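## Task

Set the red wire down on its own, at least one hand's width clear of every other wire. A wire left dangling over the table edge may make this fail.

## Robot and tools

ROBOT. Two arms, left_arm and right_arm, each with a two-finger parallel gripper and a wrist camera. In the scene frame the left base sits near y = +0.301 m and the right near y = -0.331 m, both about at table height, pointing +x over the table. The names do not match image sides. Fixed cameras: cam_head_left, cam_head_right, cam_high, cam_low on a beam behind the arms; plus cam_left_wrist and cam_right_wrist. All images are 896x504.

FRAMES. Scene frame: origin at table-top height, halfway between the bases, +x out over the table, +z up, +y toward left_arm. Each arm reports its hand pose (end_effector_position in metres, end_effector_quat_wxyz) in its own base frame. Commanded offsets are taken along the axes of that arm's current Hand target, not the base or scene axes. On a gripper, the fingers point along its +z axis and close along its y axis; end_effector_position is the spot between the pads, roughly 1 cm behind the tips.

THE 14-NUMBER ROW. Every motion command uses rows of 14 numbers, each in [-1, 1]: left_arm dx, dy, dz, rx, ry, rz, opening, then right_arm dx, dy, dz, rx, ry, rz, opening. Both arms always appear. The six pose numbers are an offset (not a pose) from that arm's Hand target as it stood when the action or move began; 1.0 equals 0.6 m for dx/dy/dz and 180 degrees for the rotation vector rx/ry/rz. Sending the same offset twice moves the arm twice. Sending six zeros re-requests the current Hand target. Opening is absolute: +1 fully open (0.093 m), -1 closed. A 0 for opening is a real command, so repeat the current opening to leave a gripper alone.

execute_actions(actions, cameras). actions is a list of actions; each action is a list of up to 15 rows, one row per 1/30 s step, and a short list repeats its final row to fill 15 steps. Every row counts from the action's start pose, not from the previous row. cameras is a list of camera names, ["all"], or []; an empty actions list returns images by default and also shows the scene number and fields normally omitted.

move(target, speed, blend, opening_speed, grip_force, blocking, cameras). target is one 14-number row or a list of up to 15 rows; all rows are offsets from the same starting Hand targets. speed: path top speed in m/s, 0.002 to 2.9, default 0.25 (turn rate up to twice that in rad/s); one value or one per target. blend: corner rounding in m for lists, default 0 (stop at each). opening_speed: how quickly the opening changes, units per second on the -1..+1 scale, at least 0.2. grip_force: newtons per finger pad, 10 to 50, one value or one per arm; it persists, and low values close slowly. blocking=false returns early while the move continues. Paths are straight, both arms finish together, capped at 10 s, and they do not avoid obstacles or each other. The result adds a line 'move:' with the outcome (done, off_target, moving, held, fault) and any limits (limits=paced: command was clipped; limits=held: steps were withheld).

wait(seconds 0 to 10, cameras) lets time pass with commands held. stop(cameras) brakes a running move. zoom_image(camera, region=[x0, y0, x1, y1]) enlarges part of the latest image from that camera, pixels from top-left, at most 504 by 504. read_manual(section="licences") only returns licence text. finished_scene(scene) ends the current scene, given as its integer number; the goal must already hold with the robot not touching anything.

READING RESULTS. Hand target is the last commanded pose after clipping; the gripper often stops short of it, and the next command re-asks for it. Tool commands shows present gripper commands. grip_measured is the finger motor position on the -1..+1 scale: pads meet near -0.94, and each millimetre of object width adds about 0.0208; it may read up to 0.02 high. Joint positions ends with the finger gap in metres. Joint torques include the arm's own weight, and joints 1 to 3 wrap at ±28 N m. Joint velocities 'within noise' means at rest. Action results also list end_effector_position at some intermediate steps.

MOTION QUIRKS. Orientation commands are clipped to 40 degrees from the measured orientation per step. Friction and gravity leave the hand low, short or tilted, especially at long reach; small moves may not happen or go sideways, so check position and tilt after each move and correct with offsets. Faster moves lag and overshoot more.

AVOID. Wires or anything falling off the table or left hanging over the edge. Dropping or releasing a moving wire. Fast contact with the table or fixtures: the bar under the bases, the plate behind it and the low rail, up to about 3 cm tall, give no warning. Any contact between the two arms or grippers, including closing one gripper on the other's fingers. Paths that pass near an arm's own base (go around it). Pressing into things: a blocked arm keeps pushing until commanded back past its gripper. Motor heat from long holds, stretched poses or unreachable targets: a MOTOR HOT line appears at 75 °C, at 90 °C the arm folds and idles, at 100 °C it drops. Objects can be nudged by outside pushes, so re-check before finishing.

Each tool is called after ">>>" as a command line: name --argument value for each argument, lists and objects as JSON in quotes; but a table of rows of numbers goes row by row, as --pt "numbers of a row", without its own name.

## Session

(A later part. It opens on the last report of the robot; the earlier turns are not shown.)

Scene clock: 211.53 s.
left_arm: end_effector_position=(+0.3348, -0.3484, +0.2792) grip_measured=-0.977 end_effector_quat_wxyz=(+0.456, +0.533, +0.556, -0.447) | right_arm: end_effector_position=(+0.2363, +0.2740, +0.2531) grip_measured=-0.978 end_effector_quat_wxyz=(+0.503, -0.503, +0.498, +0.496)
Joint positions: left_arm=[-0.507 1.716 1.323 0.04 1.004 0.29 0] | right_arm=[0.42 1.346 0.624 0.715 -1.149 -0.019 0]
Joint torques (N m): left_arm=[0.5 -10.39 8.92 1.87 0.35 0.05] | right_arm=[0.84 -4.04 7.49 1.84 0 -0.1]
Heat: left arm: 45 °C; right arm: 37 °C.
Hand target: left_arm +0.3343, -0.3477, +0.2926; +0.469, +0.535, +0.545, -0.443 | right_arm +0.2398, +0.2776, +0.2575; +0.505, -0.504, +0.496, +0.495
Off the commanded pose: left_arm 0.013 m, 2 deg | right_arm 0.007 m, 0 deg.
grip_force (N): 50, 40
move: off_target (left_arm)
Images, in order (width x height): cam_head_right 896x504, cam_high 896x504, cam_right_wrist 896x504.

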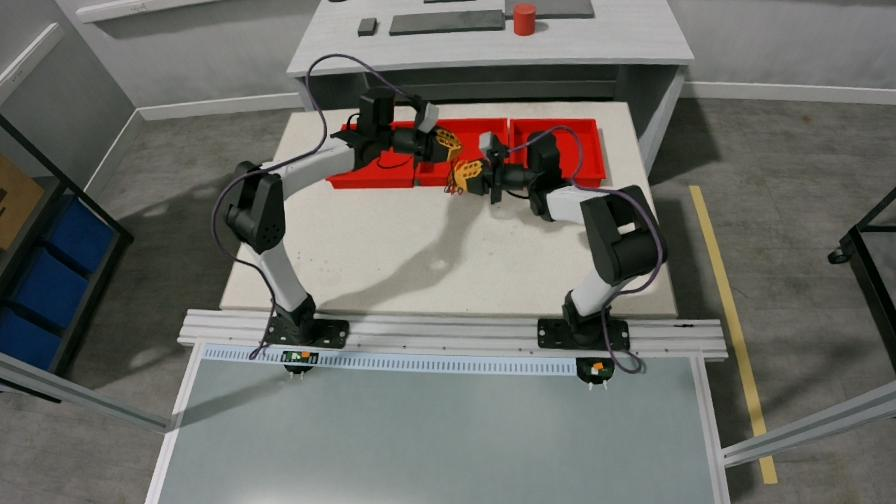

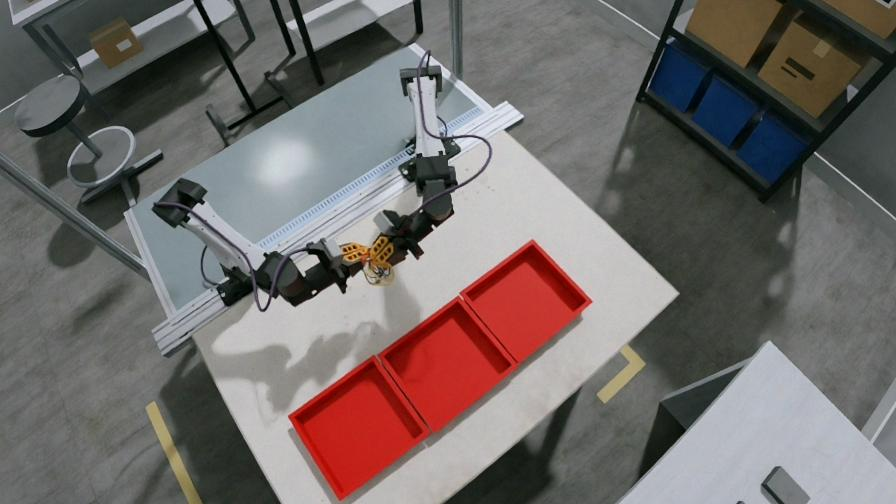

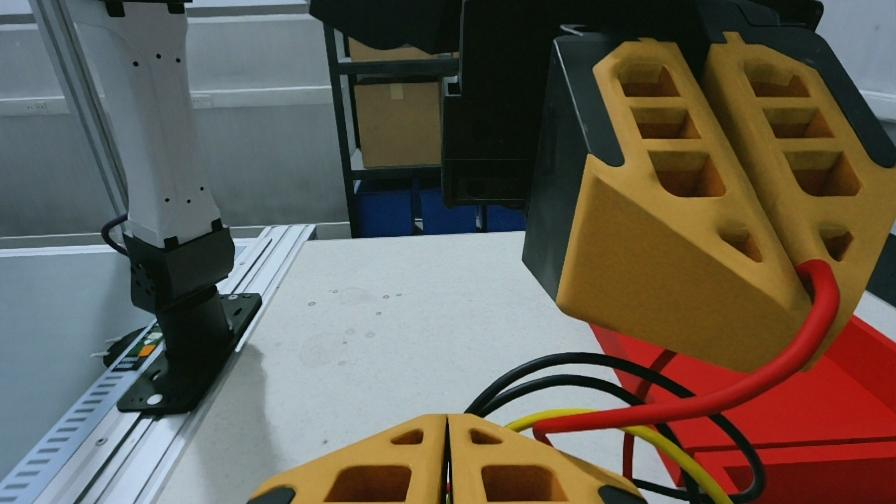

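>>> move --target '[-0.17,0,-0.2,0,0,0,-1, 0,0,0,0,0,0,-1]' --speed 0.06 --cameras '["all"]'

>>> zoom_image --camera "cam_right_wrist" --region '[400, 104, 800, 504]'

>>> zoom_image --camera "cam_high" --region '[320, 200, 440, 310]'

>>> zoom_image --camera "cam_head_right" --region '[400, 90, 520, 210]'

Scene clock: 226.30 s.
left_arm: end_effector_position=(+0.3312, -0.2496, +0.3971) grip_measured=-0.977 end_effector_quat_wxyz=(+0.453, +0.525, +0.564, -0.449) | right_arm: end_effector_position=(+0.2363, +0.2740, +0.2531) grip_measured=-0.978 end_effector_quat_wxyz=(+0.503, -0.503, +0.498, +0.496)
Joint positions: left_arm=[-0.254 1.643 1.778 -0.718 1.223 0.523 0] | right_arm=[0.42 1.346 0.624 0.715 -1.149 -0.019 0]
Joint torques (N m): left_arm=[1.06 -8.1 10.39 1.51 0.68 0.17] | right_arm=[0.83 -4.03 7.51 1.84 -0.01 -0.1]
Heat: left arm: 45 °C; right arm: 37 °C.
Hand target: left_arm +0.3285, -0.2467, +0.4132; +0.469, +0.535, +0.545, -0.443 | right_arm +0.2398, +0.2776, +0.2575; +0.505, -0.504, +0.496, +0.495
Off the commanded pose: left_arm 0.017 m, 3 deg | right_arm 0.007 m, 0 deg.
grip_force (N): 50, 40
move: off_target (left_arm)

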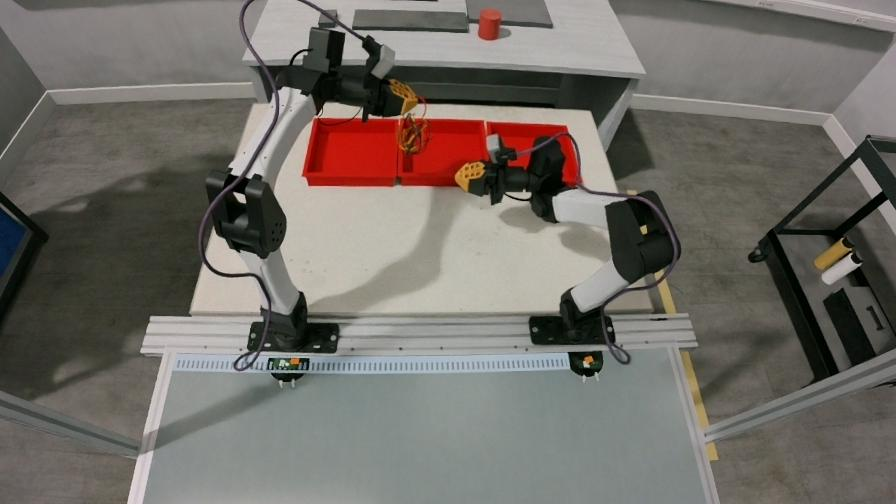

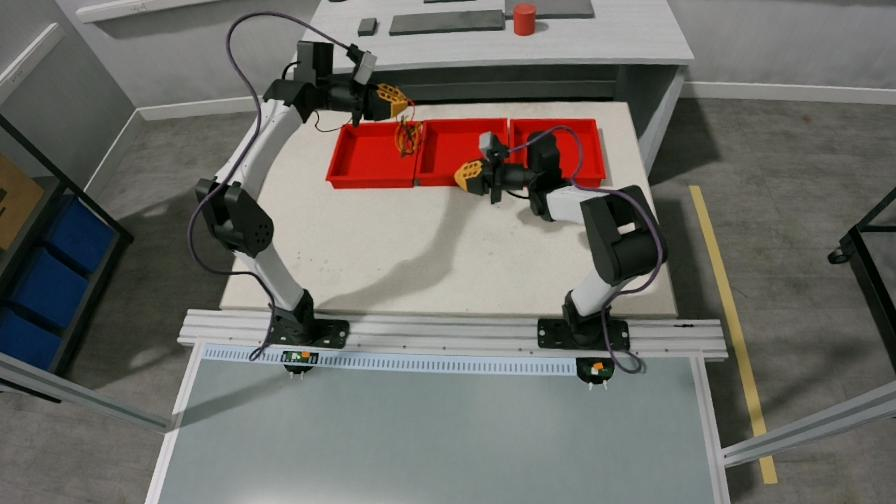

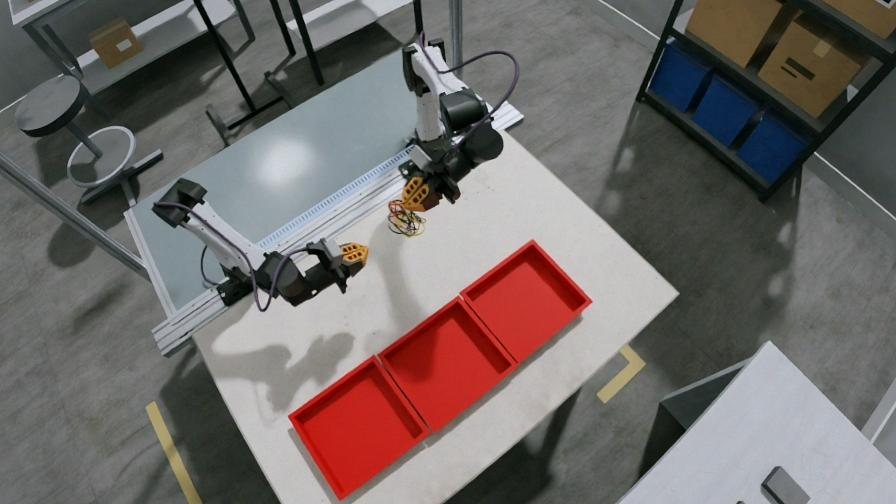

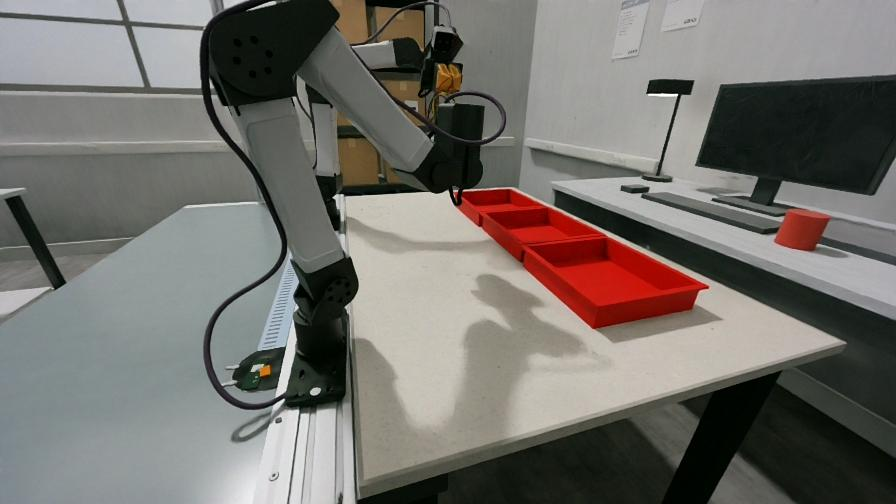

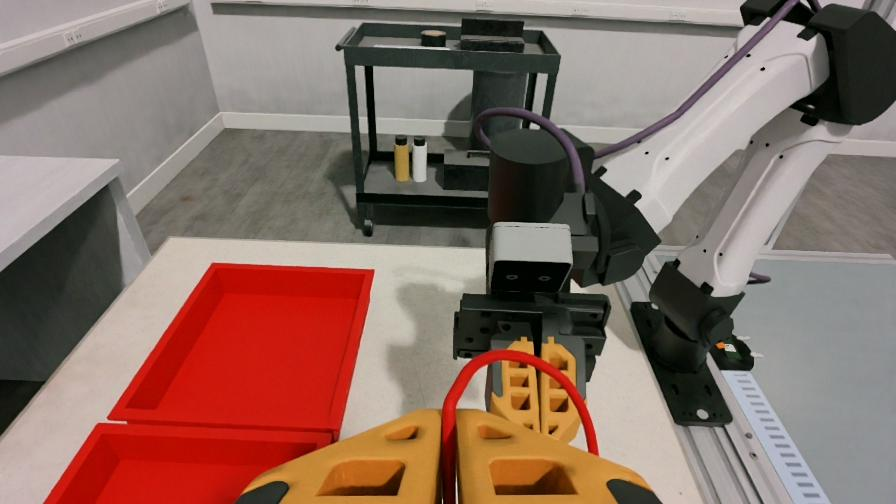

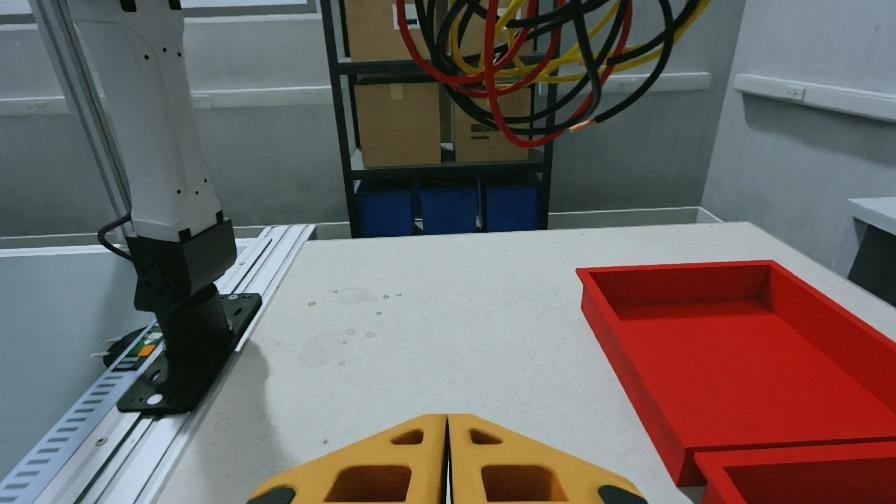

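Scaled by 1.260 from the camera's 896x504 image, which has a finer 1280x720 frame.

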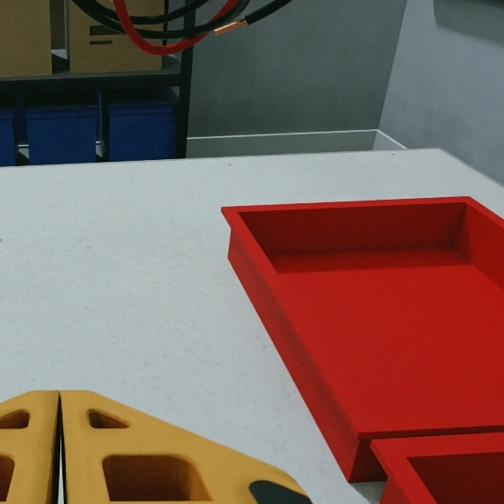

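Scaled by 4.200 from the camera's 896x504 image, which has a finer 1280x720 frame.

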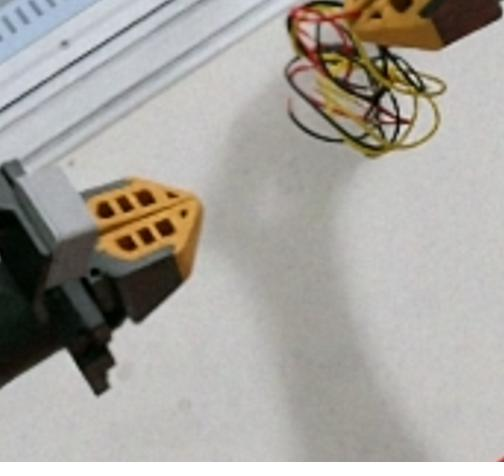

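Scaled by 4.200 from the camera's 896x504 image, which has a finer 1280x720 frame.

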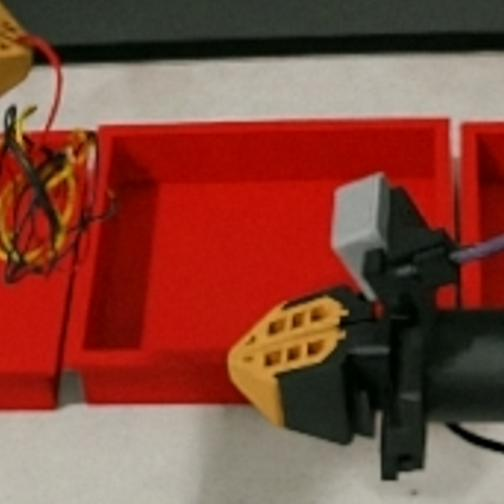

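>>> move --pt "0 0 0 0 0 0 -1 0 0 -0.1 0 0 0 -0.44" --pt "0.17 0 0.2 0 0 0 -1 0 0 -0.1 0 0 0 -0.44" --speed 0.12 --cameras '["cam_right_wrist","cam_high"]'

>>> zoom_image --camera "cam_right_wrist" --region '[350, 104, 750, 504]'

Scene clock: 239.20 s.
left_arm: end_effector_position=(+0.3323, -0.3451, +0.2932) grip_measured=-0.977 end_effector_quat_wxyz=(+0.462, +0.537, +0.547, -0.447) | right_arm: end_effector_position=(+0.2447, +0.2207, +0.2534) grip_measured=-0.443 end_effector_quat_wxyz=(+0.503, -0.502, +0.499, +0.496)
Joint positions: left_arm=[-0.5 1.697 1.344 0.016 1.019 0.298 0] | right_arm=[0.211 1.303 0.595 0.699 -1.354 -0.019 0.024]
Joint torques (N m): left_arm=[-0.01 -8.44 7.16 2.1 0.17 0.02] | right_arm=[-0.36 -7.31 5.09 1.62 -0.25 -0.08]
Heat: left arm: 45 °C; right arm: 37 °C.
Hand target: left_arm +0.3344, -0.3477, +0.2925; +0.469, +0.535, +0.545, -0.443 | right_arm +0.2397, +0.2176, +0.2575; +0.505, -0.504, +0.496, +0.495
Off the commanded pose: left_arm 0.003 m, 1 deg | right_arm 0.007 m, 1 deg.
grip_force (N): 50, 40
move: done
Images, in order (width x height): cam_high 896x504, cam_right_wrist 896x504.

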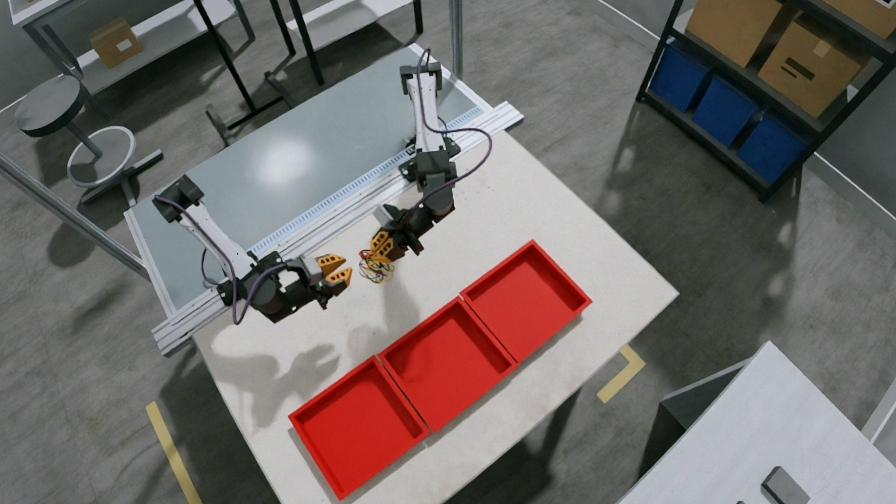

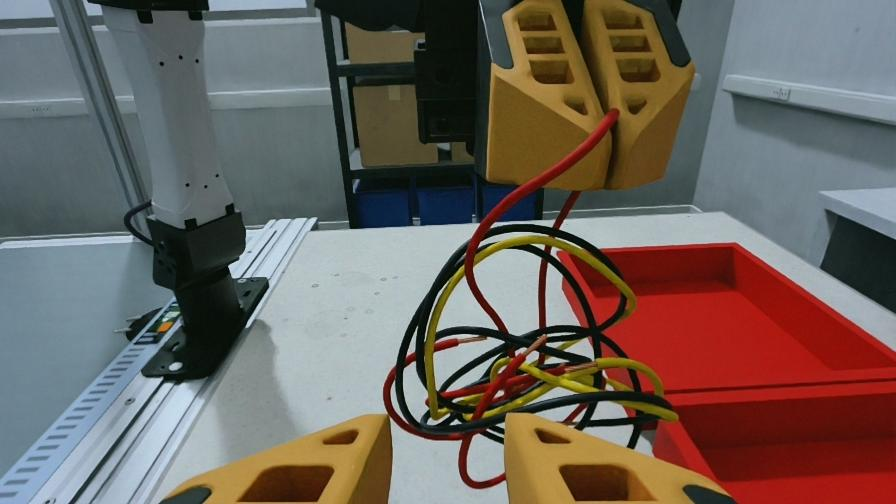

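Scaled by 1.260 from the camera's 896x504 image, which has a finer 1280x720 frame.

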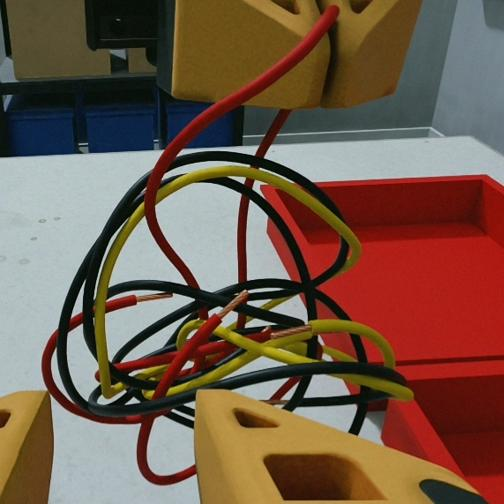

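>>> move --pt "0 0 0 0 0 0 -1 -0.018 0 0.0 0 0 0 -0.44" --pt "0 0 0 0 0 0 -1 -0.018 0 0.147 0 0 0 -0.44" --speed 0.08 --cameras '["cam_right_wrist","cam_high","cam_head_right"]'

>>> zoom_image --camera "cam_right_wrist" --region '[300, 204, 700, 504]'

>>> zoom_image --camera "cam_high" --region '[320, 220, 420, 310]'

Scene clock: 256.33 s.
left_arm: end_effector_position=(+0.3326, -0.3451, +0.2933) grip_measured=-0.977 end_effector_quat_wxyz=(+0.463, +0.536, +0.547, -0.446) | right_arm: end_effector_position=(+0.2361, +0.3015, +0.2608) grip_measured=-0.443 end_effector_quat_wxyz=(+0.493, -0.500, +0.506, +0.500)
Joint positions: left_arm=[-0.5 1.697 1.344 0.016 1.017 0.298 0] | right_arm=[0.513 1.376 0.696 0.652 -1.058 -0.011 0.024]
Joint torques (N m): left_arm=[-0.1 -8.42 7.16 2.11 0.2 -0.03] | right_arm=[0.88 -4.42 7.65 2.14 0.02 -0.19]
Heat: left arm: 45 °C; right arm: 37 °C.
Hand target: left_arm +0.3343, -0.3477, +0.2925; +0.469, +0.535, +0.545, -0.443 | right_arm +0.2397, +0.3058, +0.2683; +0.505, -0.504, +0.496, +0.495
Off the commanded pose: left_arm 0.003 m, 1 deg | right_arm 0.009 m, 2 deg.
grip_force (N): 50, 40
move: done
Images, in order (width x height): cam_head_right 896x504, cam_high 896x504, cam_right_wrist 896x504.

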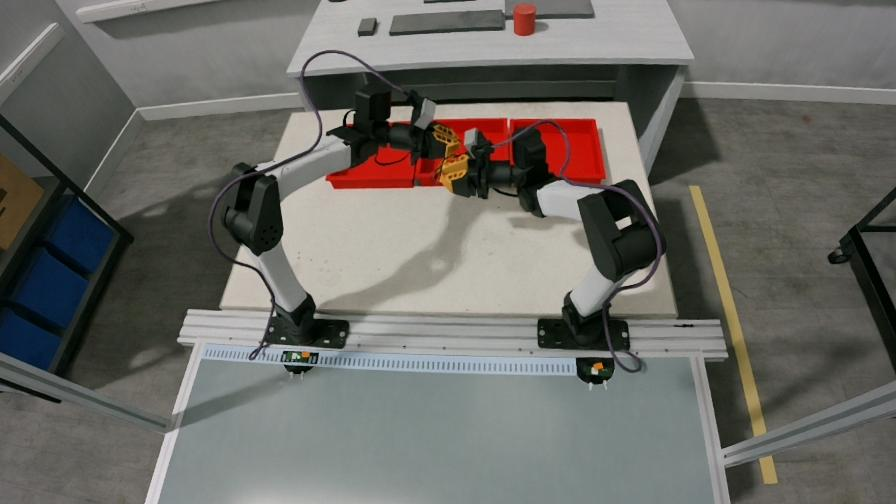

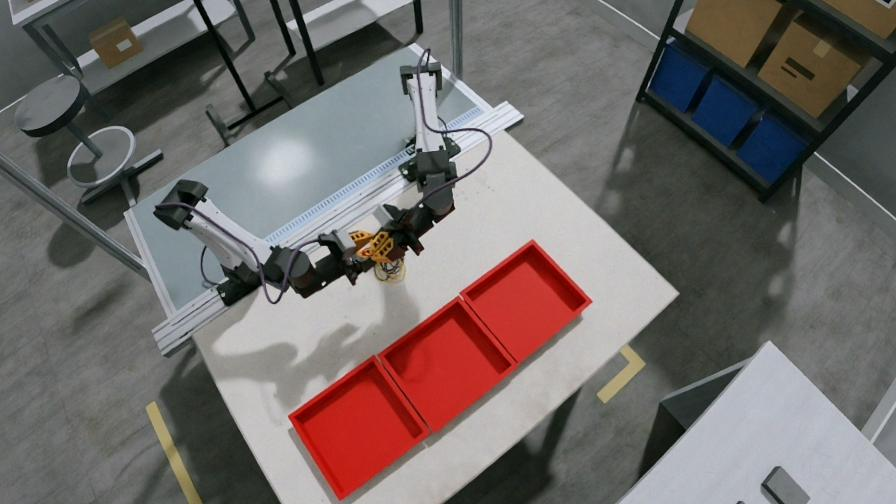

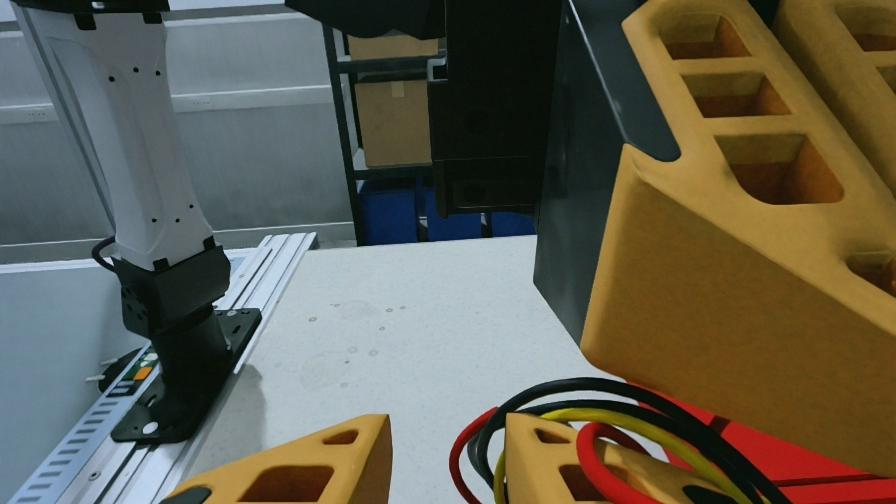

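Scaled by 1.260 from the camera's 896x504 image, which has a finer 1280x720 frame.

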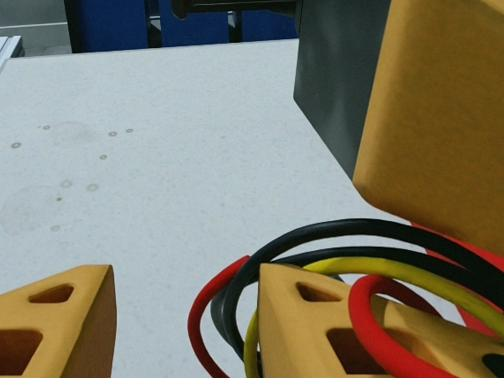

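Scaled by 5.040 from the camera's 896x504 image, which has a finer 1280x720 frame.

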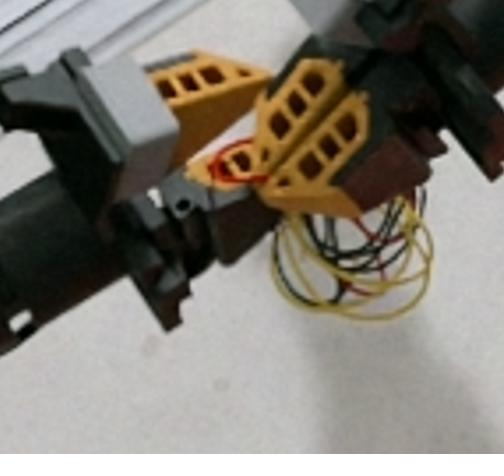

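>>> move --target '[0,0,0,0,0,0,-1, -0.012,0,-0.15,0,0,0.139,-0.44]' --speed 0.1 --cameras '["cam_right_wrist","cam_high"]'

>>> zoom_image --camera "cam_right_wrist" --region '[300, 104, 700, 504]'

Scene clock: 290.27 s.
left_arm: end_effector_position=(+0.3327, -0.3452, +0.2934) grip_measured=-0.977 end_effector_quat_wxyz=(+0.463, +0.537, +0.547, -0.446) | right_arm: end_effector_position=(+0.2446, +0.2189, +0.2714) grip_measured=-0.443 end_effector_quat_wxyz=(+0.384, -0.382, +0.597, +0.593)
Joint positions: left_arm=[-0.5 1.697 1.344 0.018 1.017 0.298 0] | right_arm=[0.204 1.263 0.649 0.601 -1.361 0.414 0.024]
Joint torques (N m): left_arm=[-0.05 -8.44 7.19 2.1 0.19 -0.02] | right_arm=[-0.36 -7.04 5.29 1.69 -0.27 -0.1]
Motor temperatures (°C): left_arm=[29 42 44 41 28 30 30] | right_arm=[31 35 37 39 28 29 28]
Heat: left arm: 44 °C; right arm: 39 °C.
Hand target: left_arm +0.3344, -0.3477, +0.2925; +0.469, +0.535, +0.545, -0.443 | right_arm +0.2394, +0.2157, +0.2755; +0.386, -0.385, +0.593, +0.592
Off the commanded pose: left_arm 0.003 m, 1 deg | right_arm 0.007 m, 1 deg.
grip_force (N): 50, 40
move: done
Images, in order (width x height): cam_high 896x504, cam_right_wrist 896x504.

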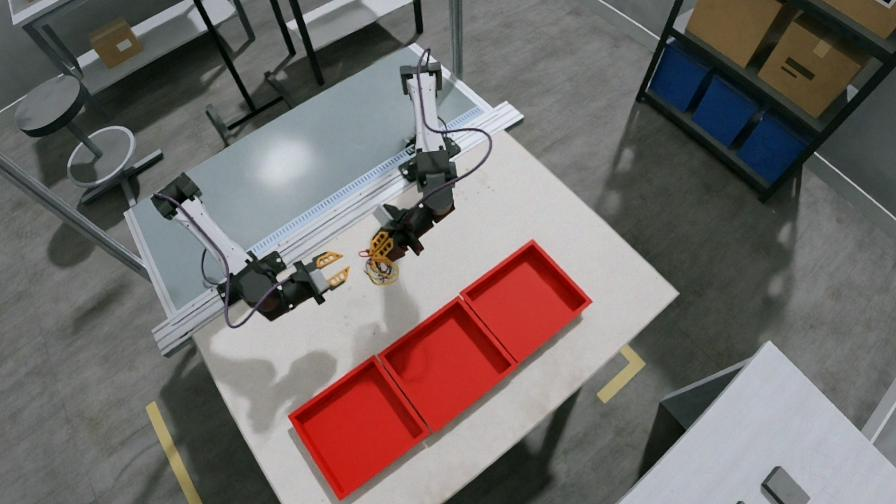

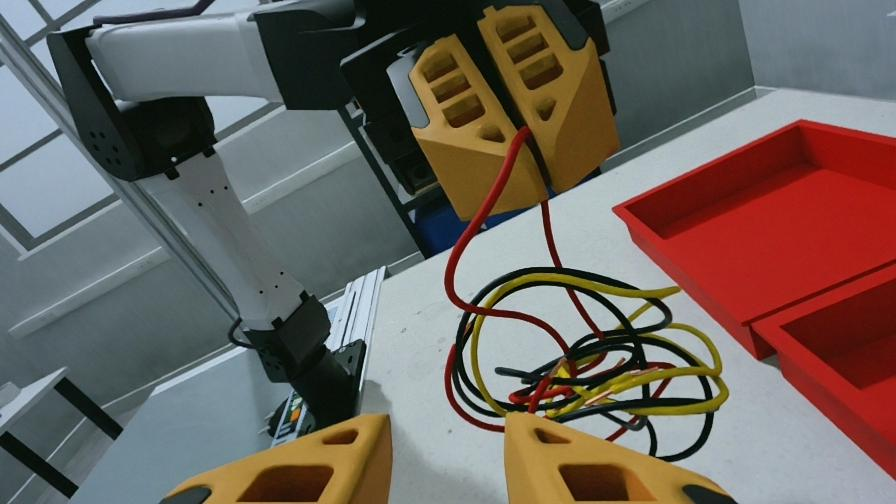

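Scaled by 1.260 from the camera's 896x504 image, which has a finer 1280x720 frame.

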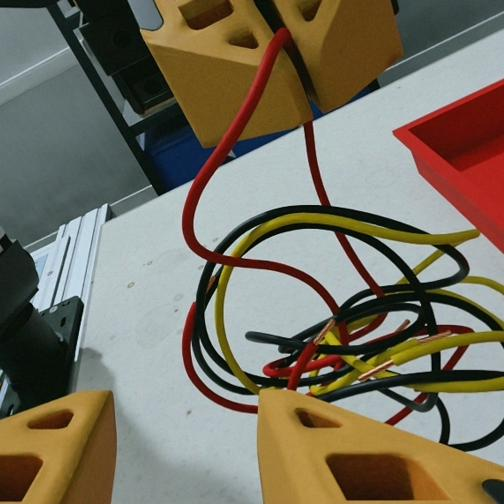

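>>> move --pt "0 0 0 0 0 0 -1 0 0 -0.2 0 0 -0.139 0" --pt "0.262 0 0.05 0 0 0 -1 0 0 -0.2 0 0 -0.139 0" --speed 0.12 --cameras '["all"]'

>>> zoom_image --camera "cam_right_wrist" --region '[400, 104, 800, 504]'

Scene clock: 322.40 s.
left_arm: end_effector_position=(+0.3378, -0.3479, +0.1350) grip_measured=-0.977 end_effector_quat_wxyz=(+0.464, +0.536, +0.546, -0.446) | right_arm: end_effector_position=(+0.2438, +0.0972, +0.2735) grip_measured=-0.003 end_effector_quat_wxyz=(+0.571, -0.409, +0.577, +0.417)
Joint positions: left_arm=[-0.5 1.969 0.995 0.642 1.017 0.296 0] | right_arm=[-0.317 1.038 0.495 0.649 -1.565 0.12 0.045]
Joint torques (N m): left_arm=[-0.27 -9.07 5.67 2.12 0.16 -0.01] | right_arm=[-0.4 -4.05 5.33 1.6 -0.14 -0.22]
Heat: left arm: 44 °C; right arm: 38 °C.
Hand target: left_arm +0.3376, -0.3507, +0.1326; +0.469, +0.535, +0.545, -0.443 | right_arm +0.2392, +0.0958, +0.2754; +0.505, -0.504, +0.496, +0.495
Off the commanded pose: left_arm 0.004 m, 1 deg | right_arm 0.005 m, 18 deg.
joint sent to its limit (right arm) — joint 5 (wrist yaw), lower limit. The joint targets are off in orientation, not in position.
grip_force (N): 50, 40
move: off_target (right_arm)

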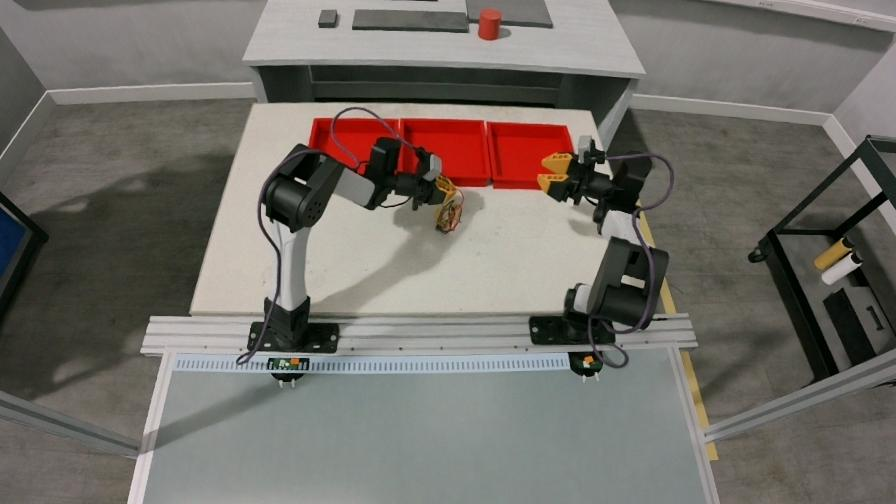

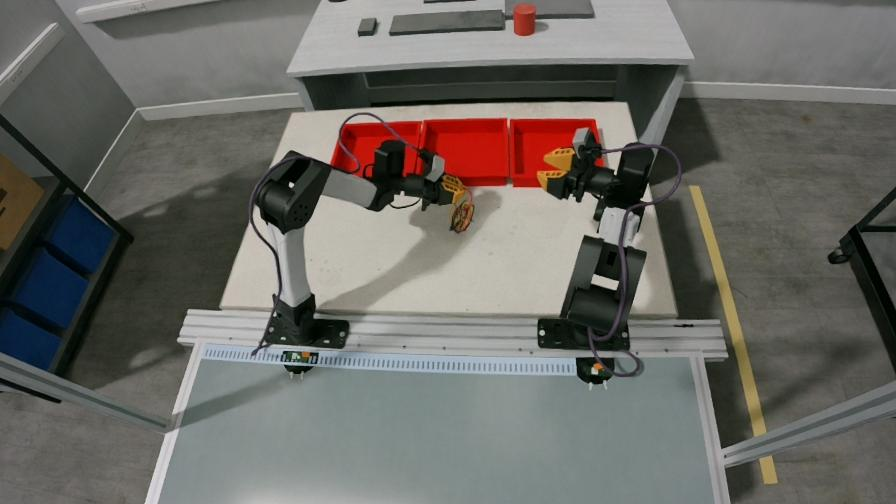

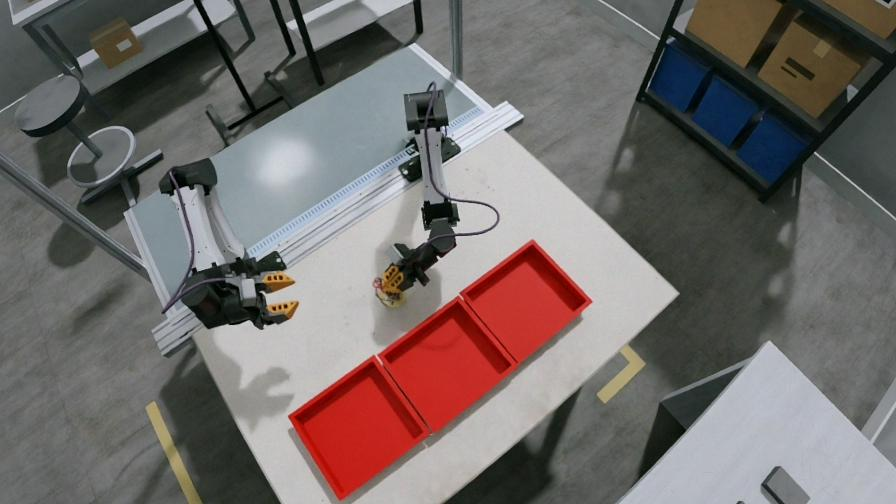

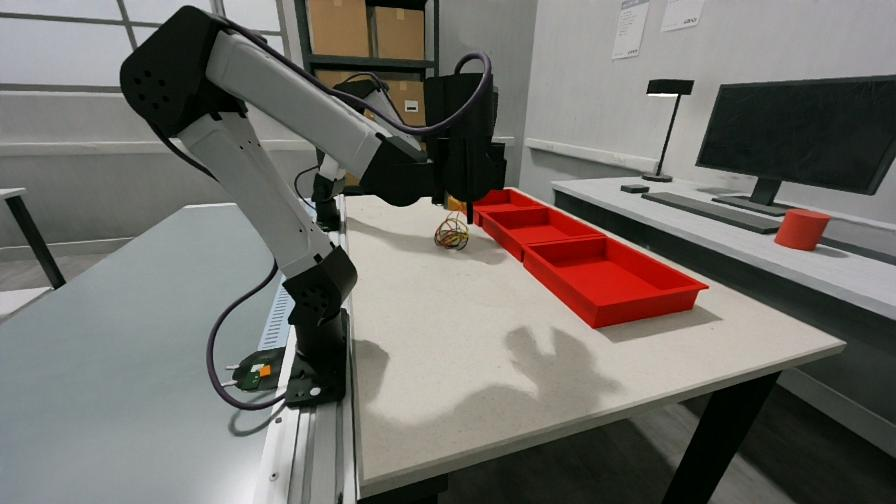

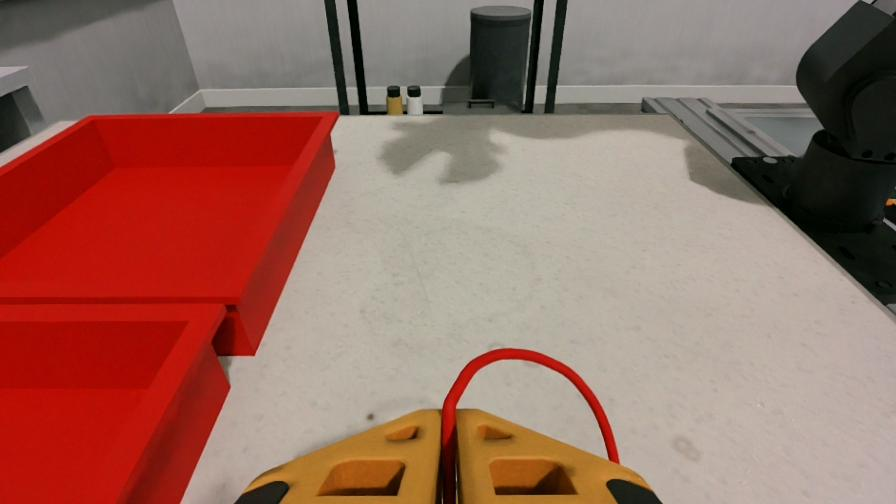

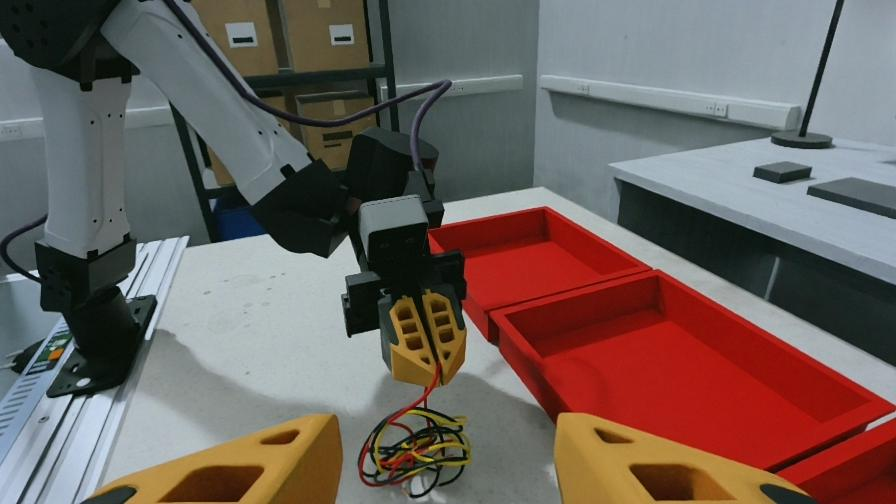

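Scaled by 1.260 from the camera's 896x504 image, which has a finer 1280x720 frame.

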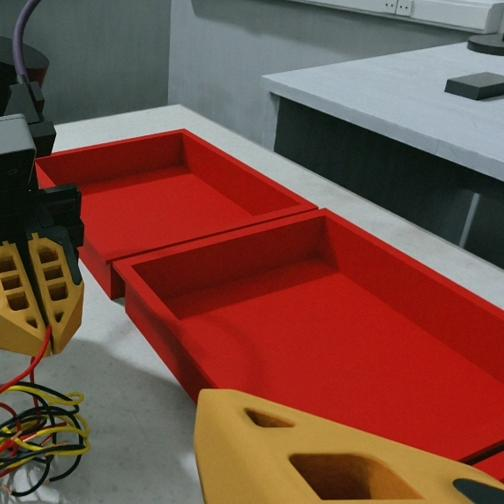

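>>> move --target '[0.09,0,0.017,0,0,0,-1, 0.03,-0.133,0.16,0.38,0.388,0.387,0]' --speed 0.12 --cameras '["all"]'

>>> zoom_image --camera "cam_right_wrist" --region '[250, 104, 650, 504]'

Scene clock: 362.77 s.
left_arm: end_effector_position=(+0.3409, -0.3496, +0.0850) grip_measured=-0.977 end_effector_quat_wxyz=(+0.471, +0.538, +0.540, -0.444) | right_arm: end_effector_position=(+0.3196, +0.1903, +0.2588) grip_measured=-0.003 end_effector_quat_wxyz=(+0.117, -0.004, +0.990, +0.075)
Joint positions: left_arm=[-0.5 2.134 0.966 0.857 1.017 0.295 0] | right_arm=[0.532 1.819 2.085 -1.559 -0.011 0.526 0.045]
Joint torques (N m): left_arm=[-0.32 -9.1 4.53 2.01 0.15 -0.01] | right_arm=[0.88 -7.58 6.68 0.85 0.07 -0.05]
Heat: left arm: 44 °C; right arm: 38 °C.
Hand target: left_arm +0.3387, -0.3516, +0.0776; +0.469, +0.535, +0.545, -0.443 | right_arm +0.3195, +0.1915, +0.2590; +0.003, -0.002, +1.000, +0.003
Off the commanded pose: left_arm 0.008 m, 1 deg | right_arm 0.001 m, 16 deg.
joint sent to its limit (right arm) — joint 4 (wrist pitch), lower limit. The joint targets are off in orientation, not in position.
grip_force (N): 50, 40
move: off_target (right_arm)

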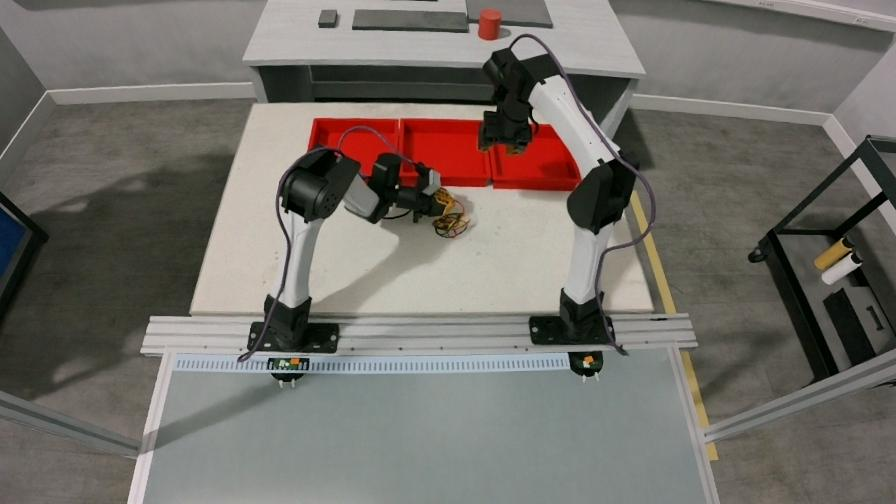

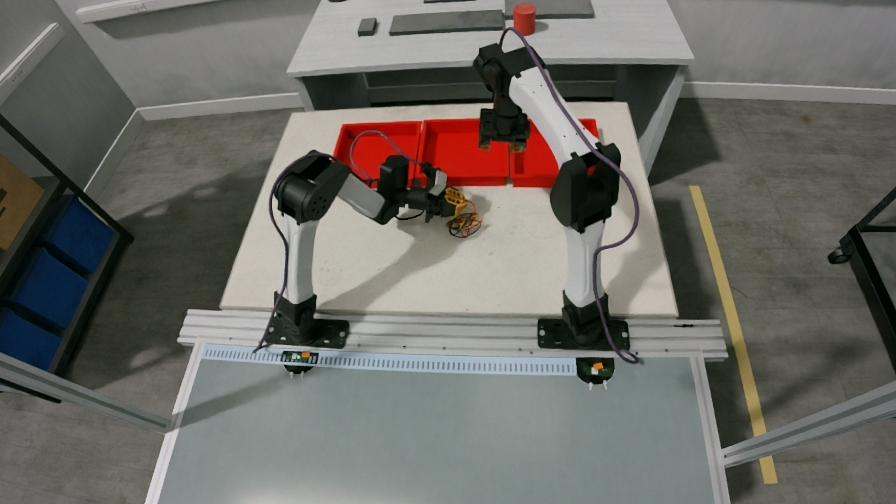

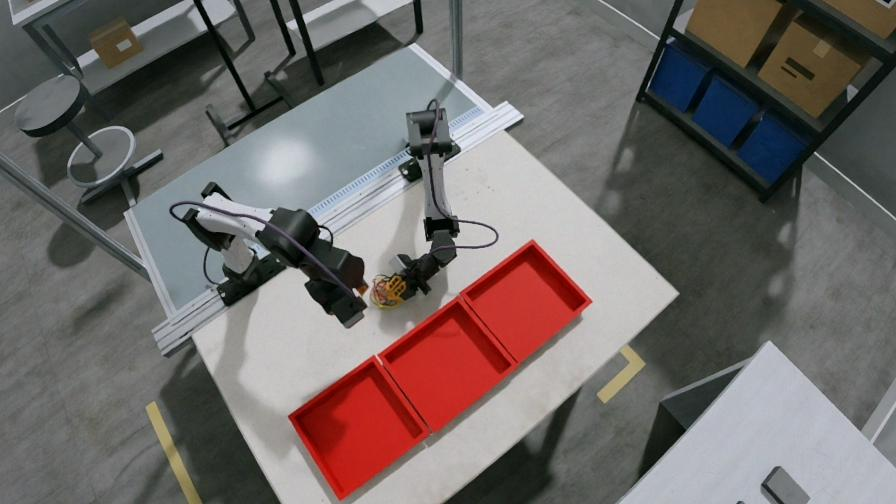

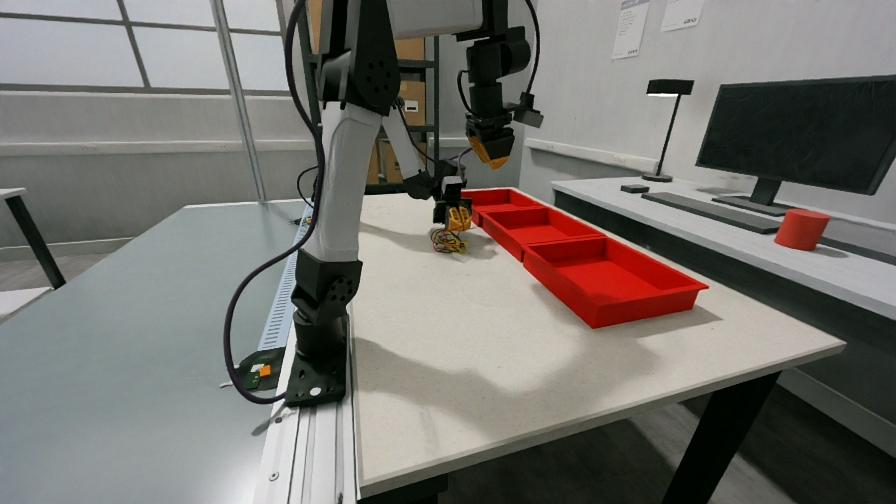

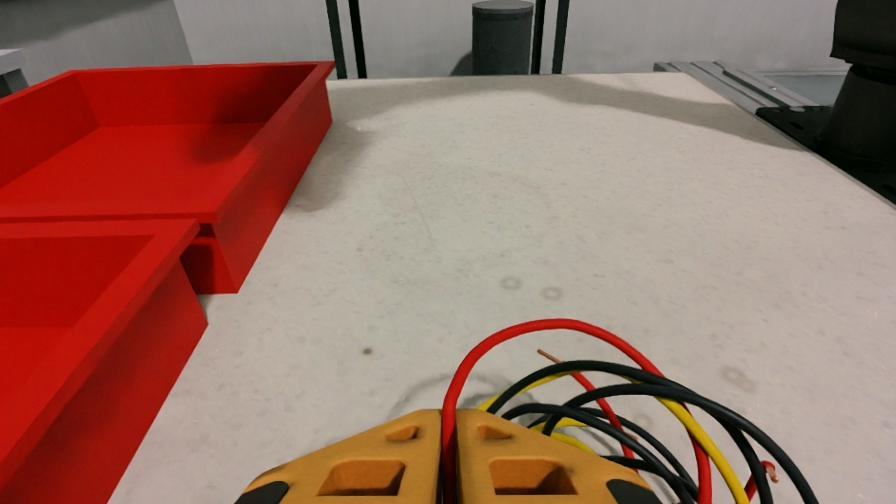

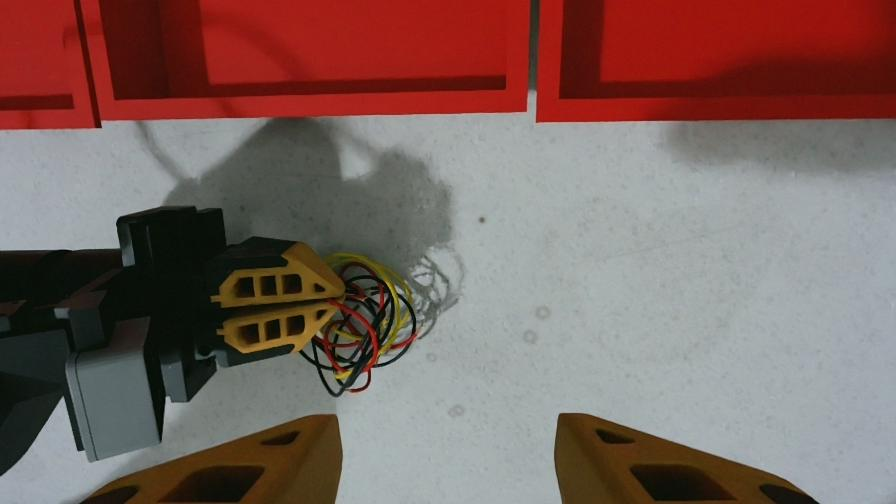

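Scaled by 1.260 from the camera's 896x504 image, which has a finer 1280x720 frame.

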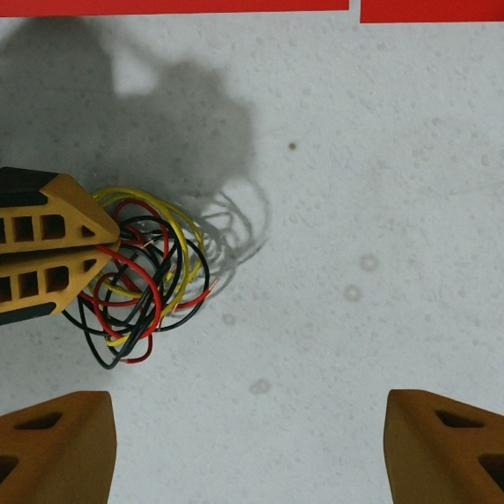

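>>> zoom_image --camera "cam_right_wrist" --region '[280, 230, 460, 410]'

>>> zoom_image --camera "cam_left_wrist" --region '[420, 304, 820, 504]'

Scaled by 2.800 from the camera's 896x504 image, which has a finer 1280x720 frame.

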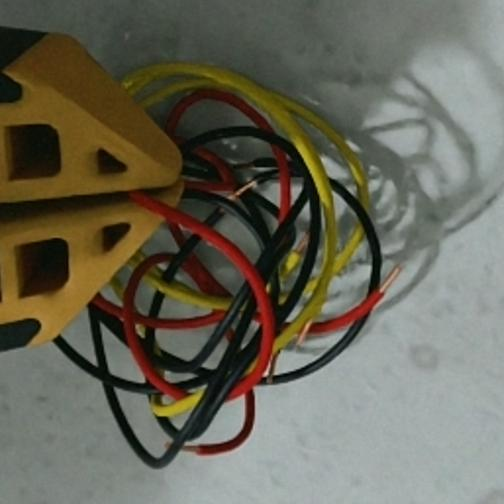

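Scaled by 1.260 from the camera's 896x504 image, which has a finer 1280x720 frame.

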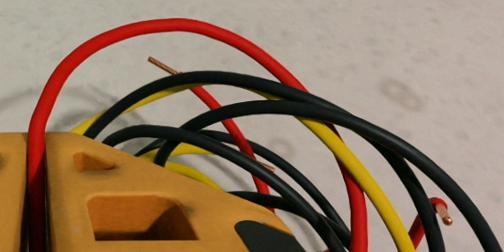

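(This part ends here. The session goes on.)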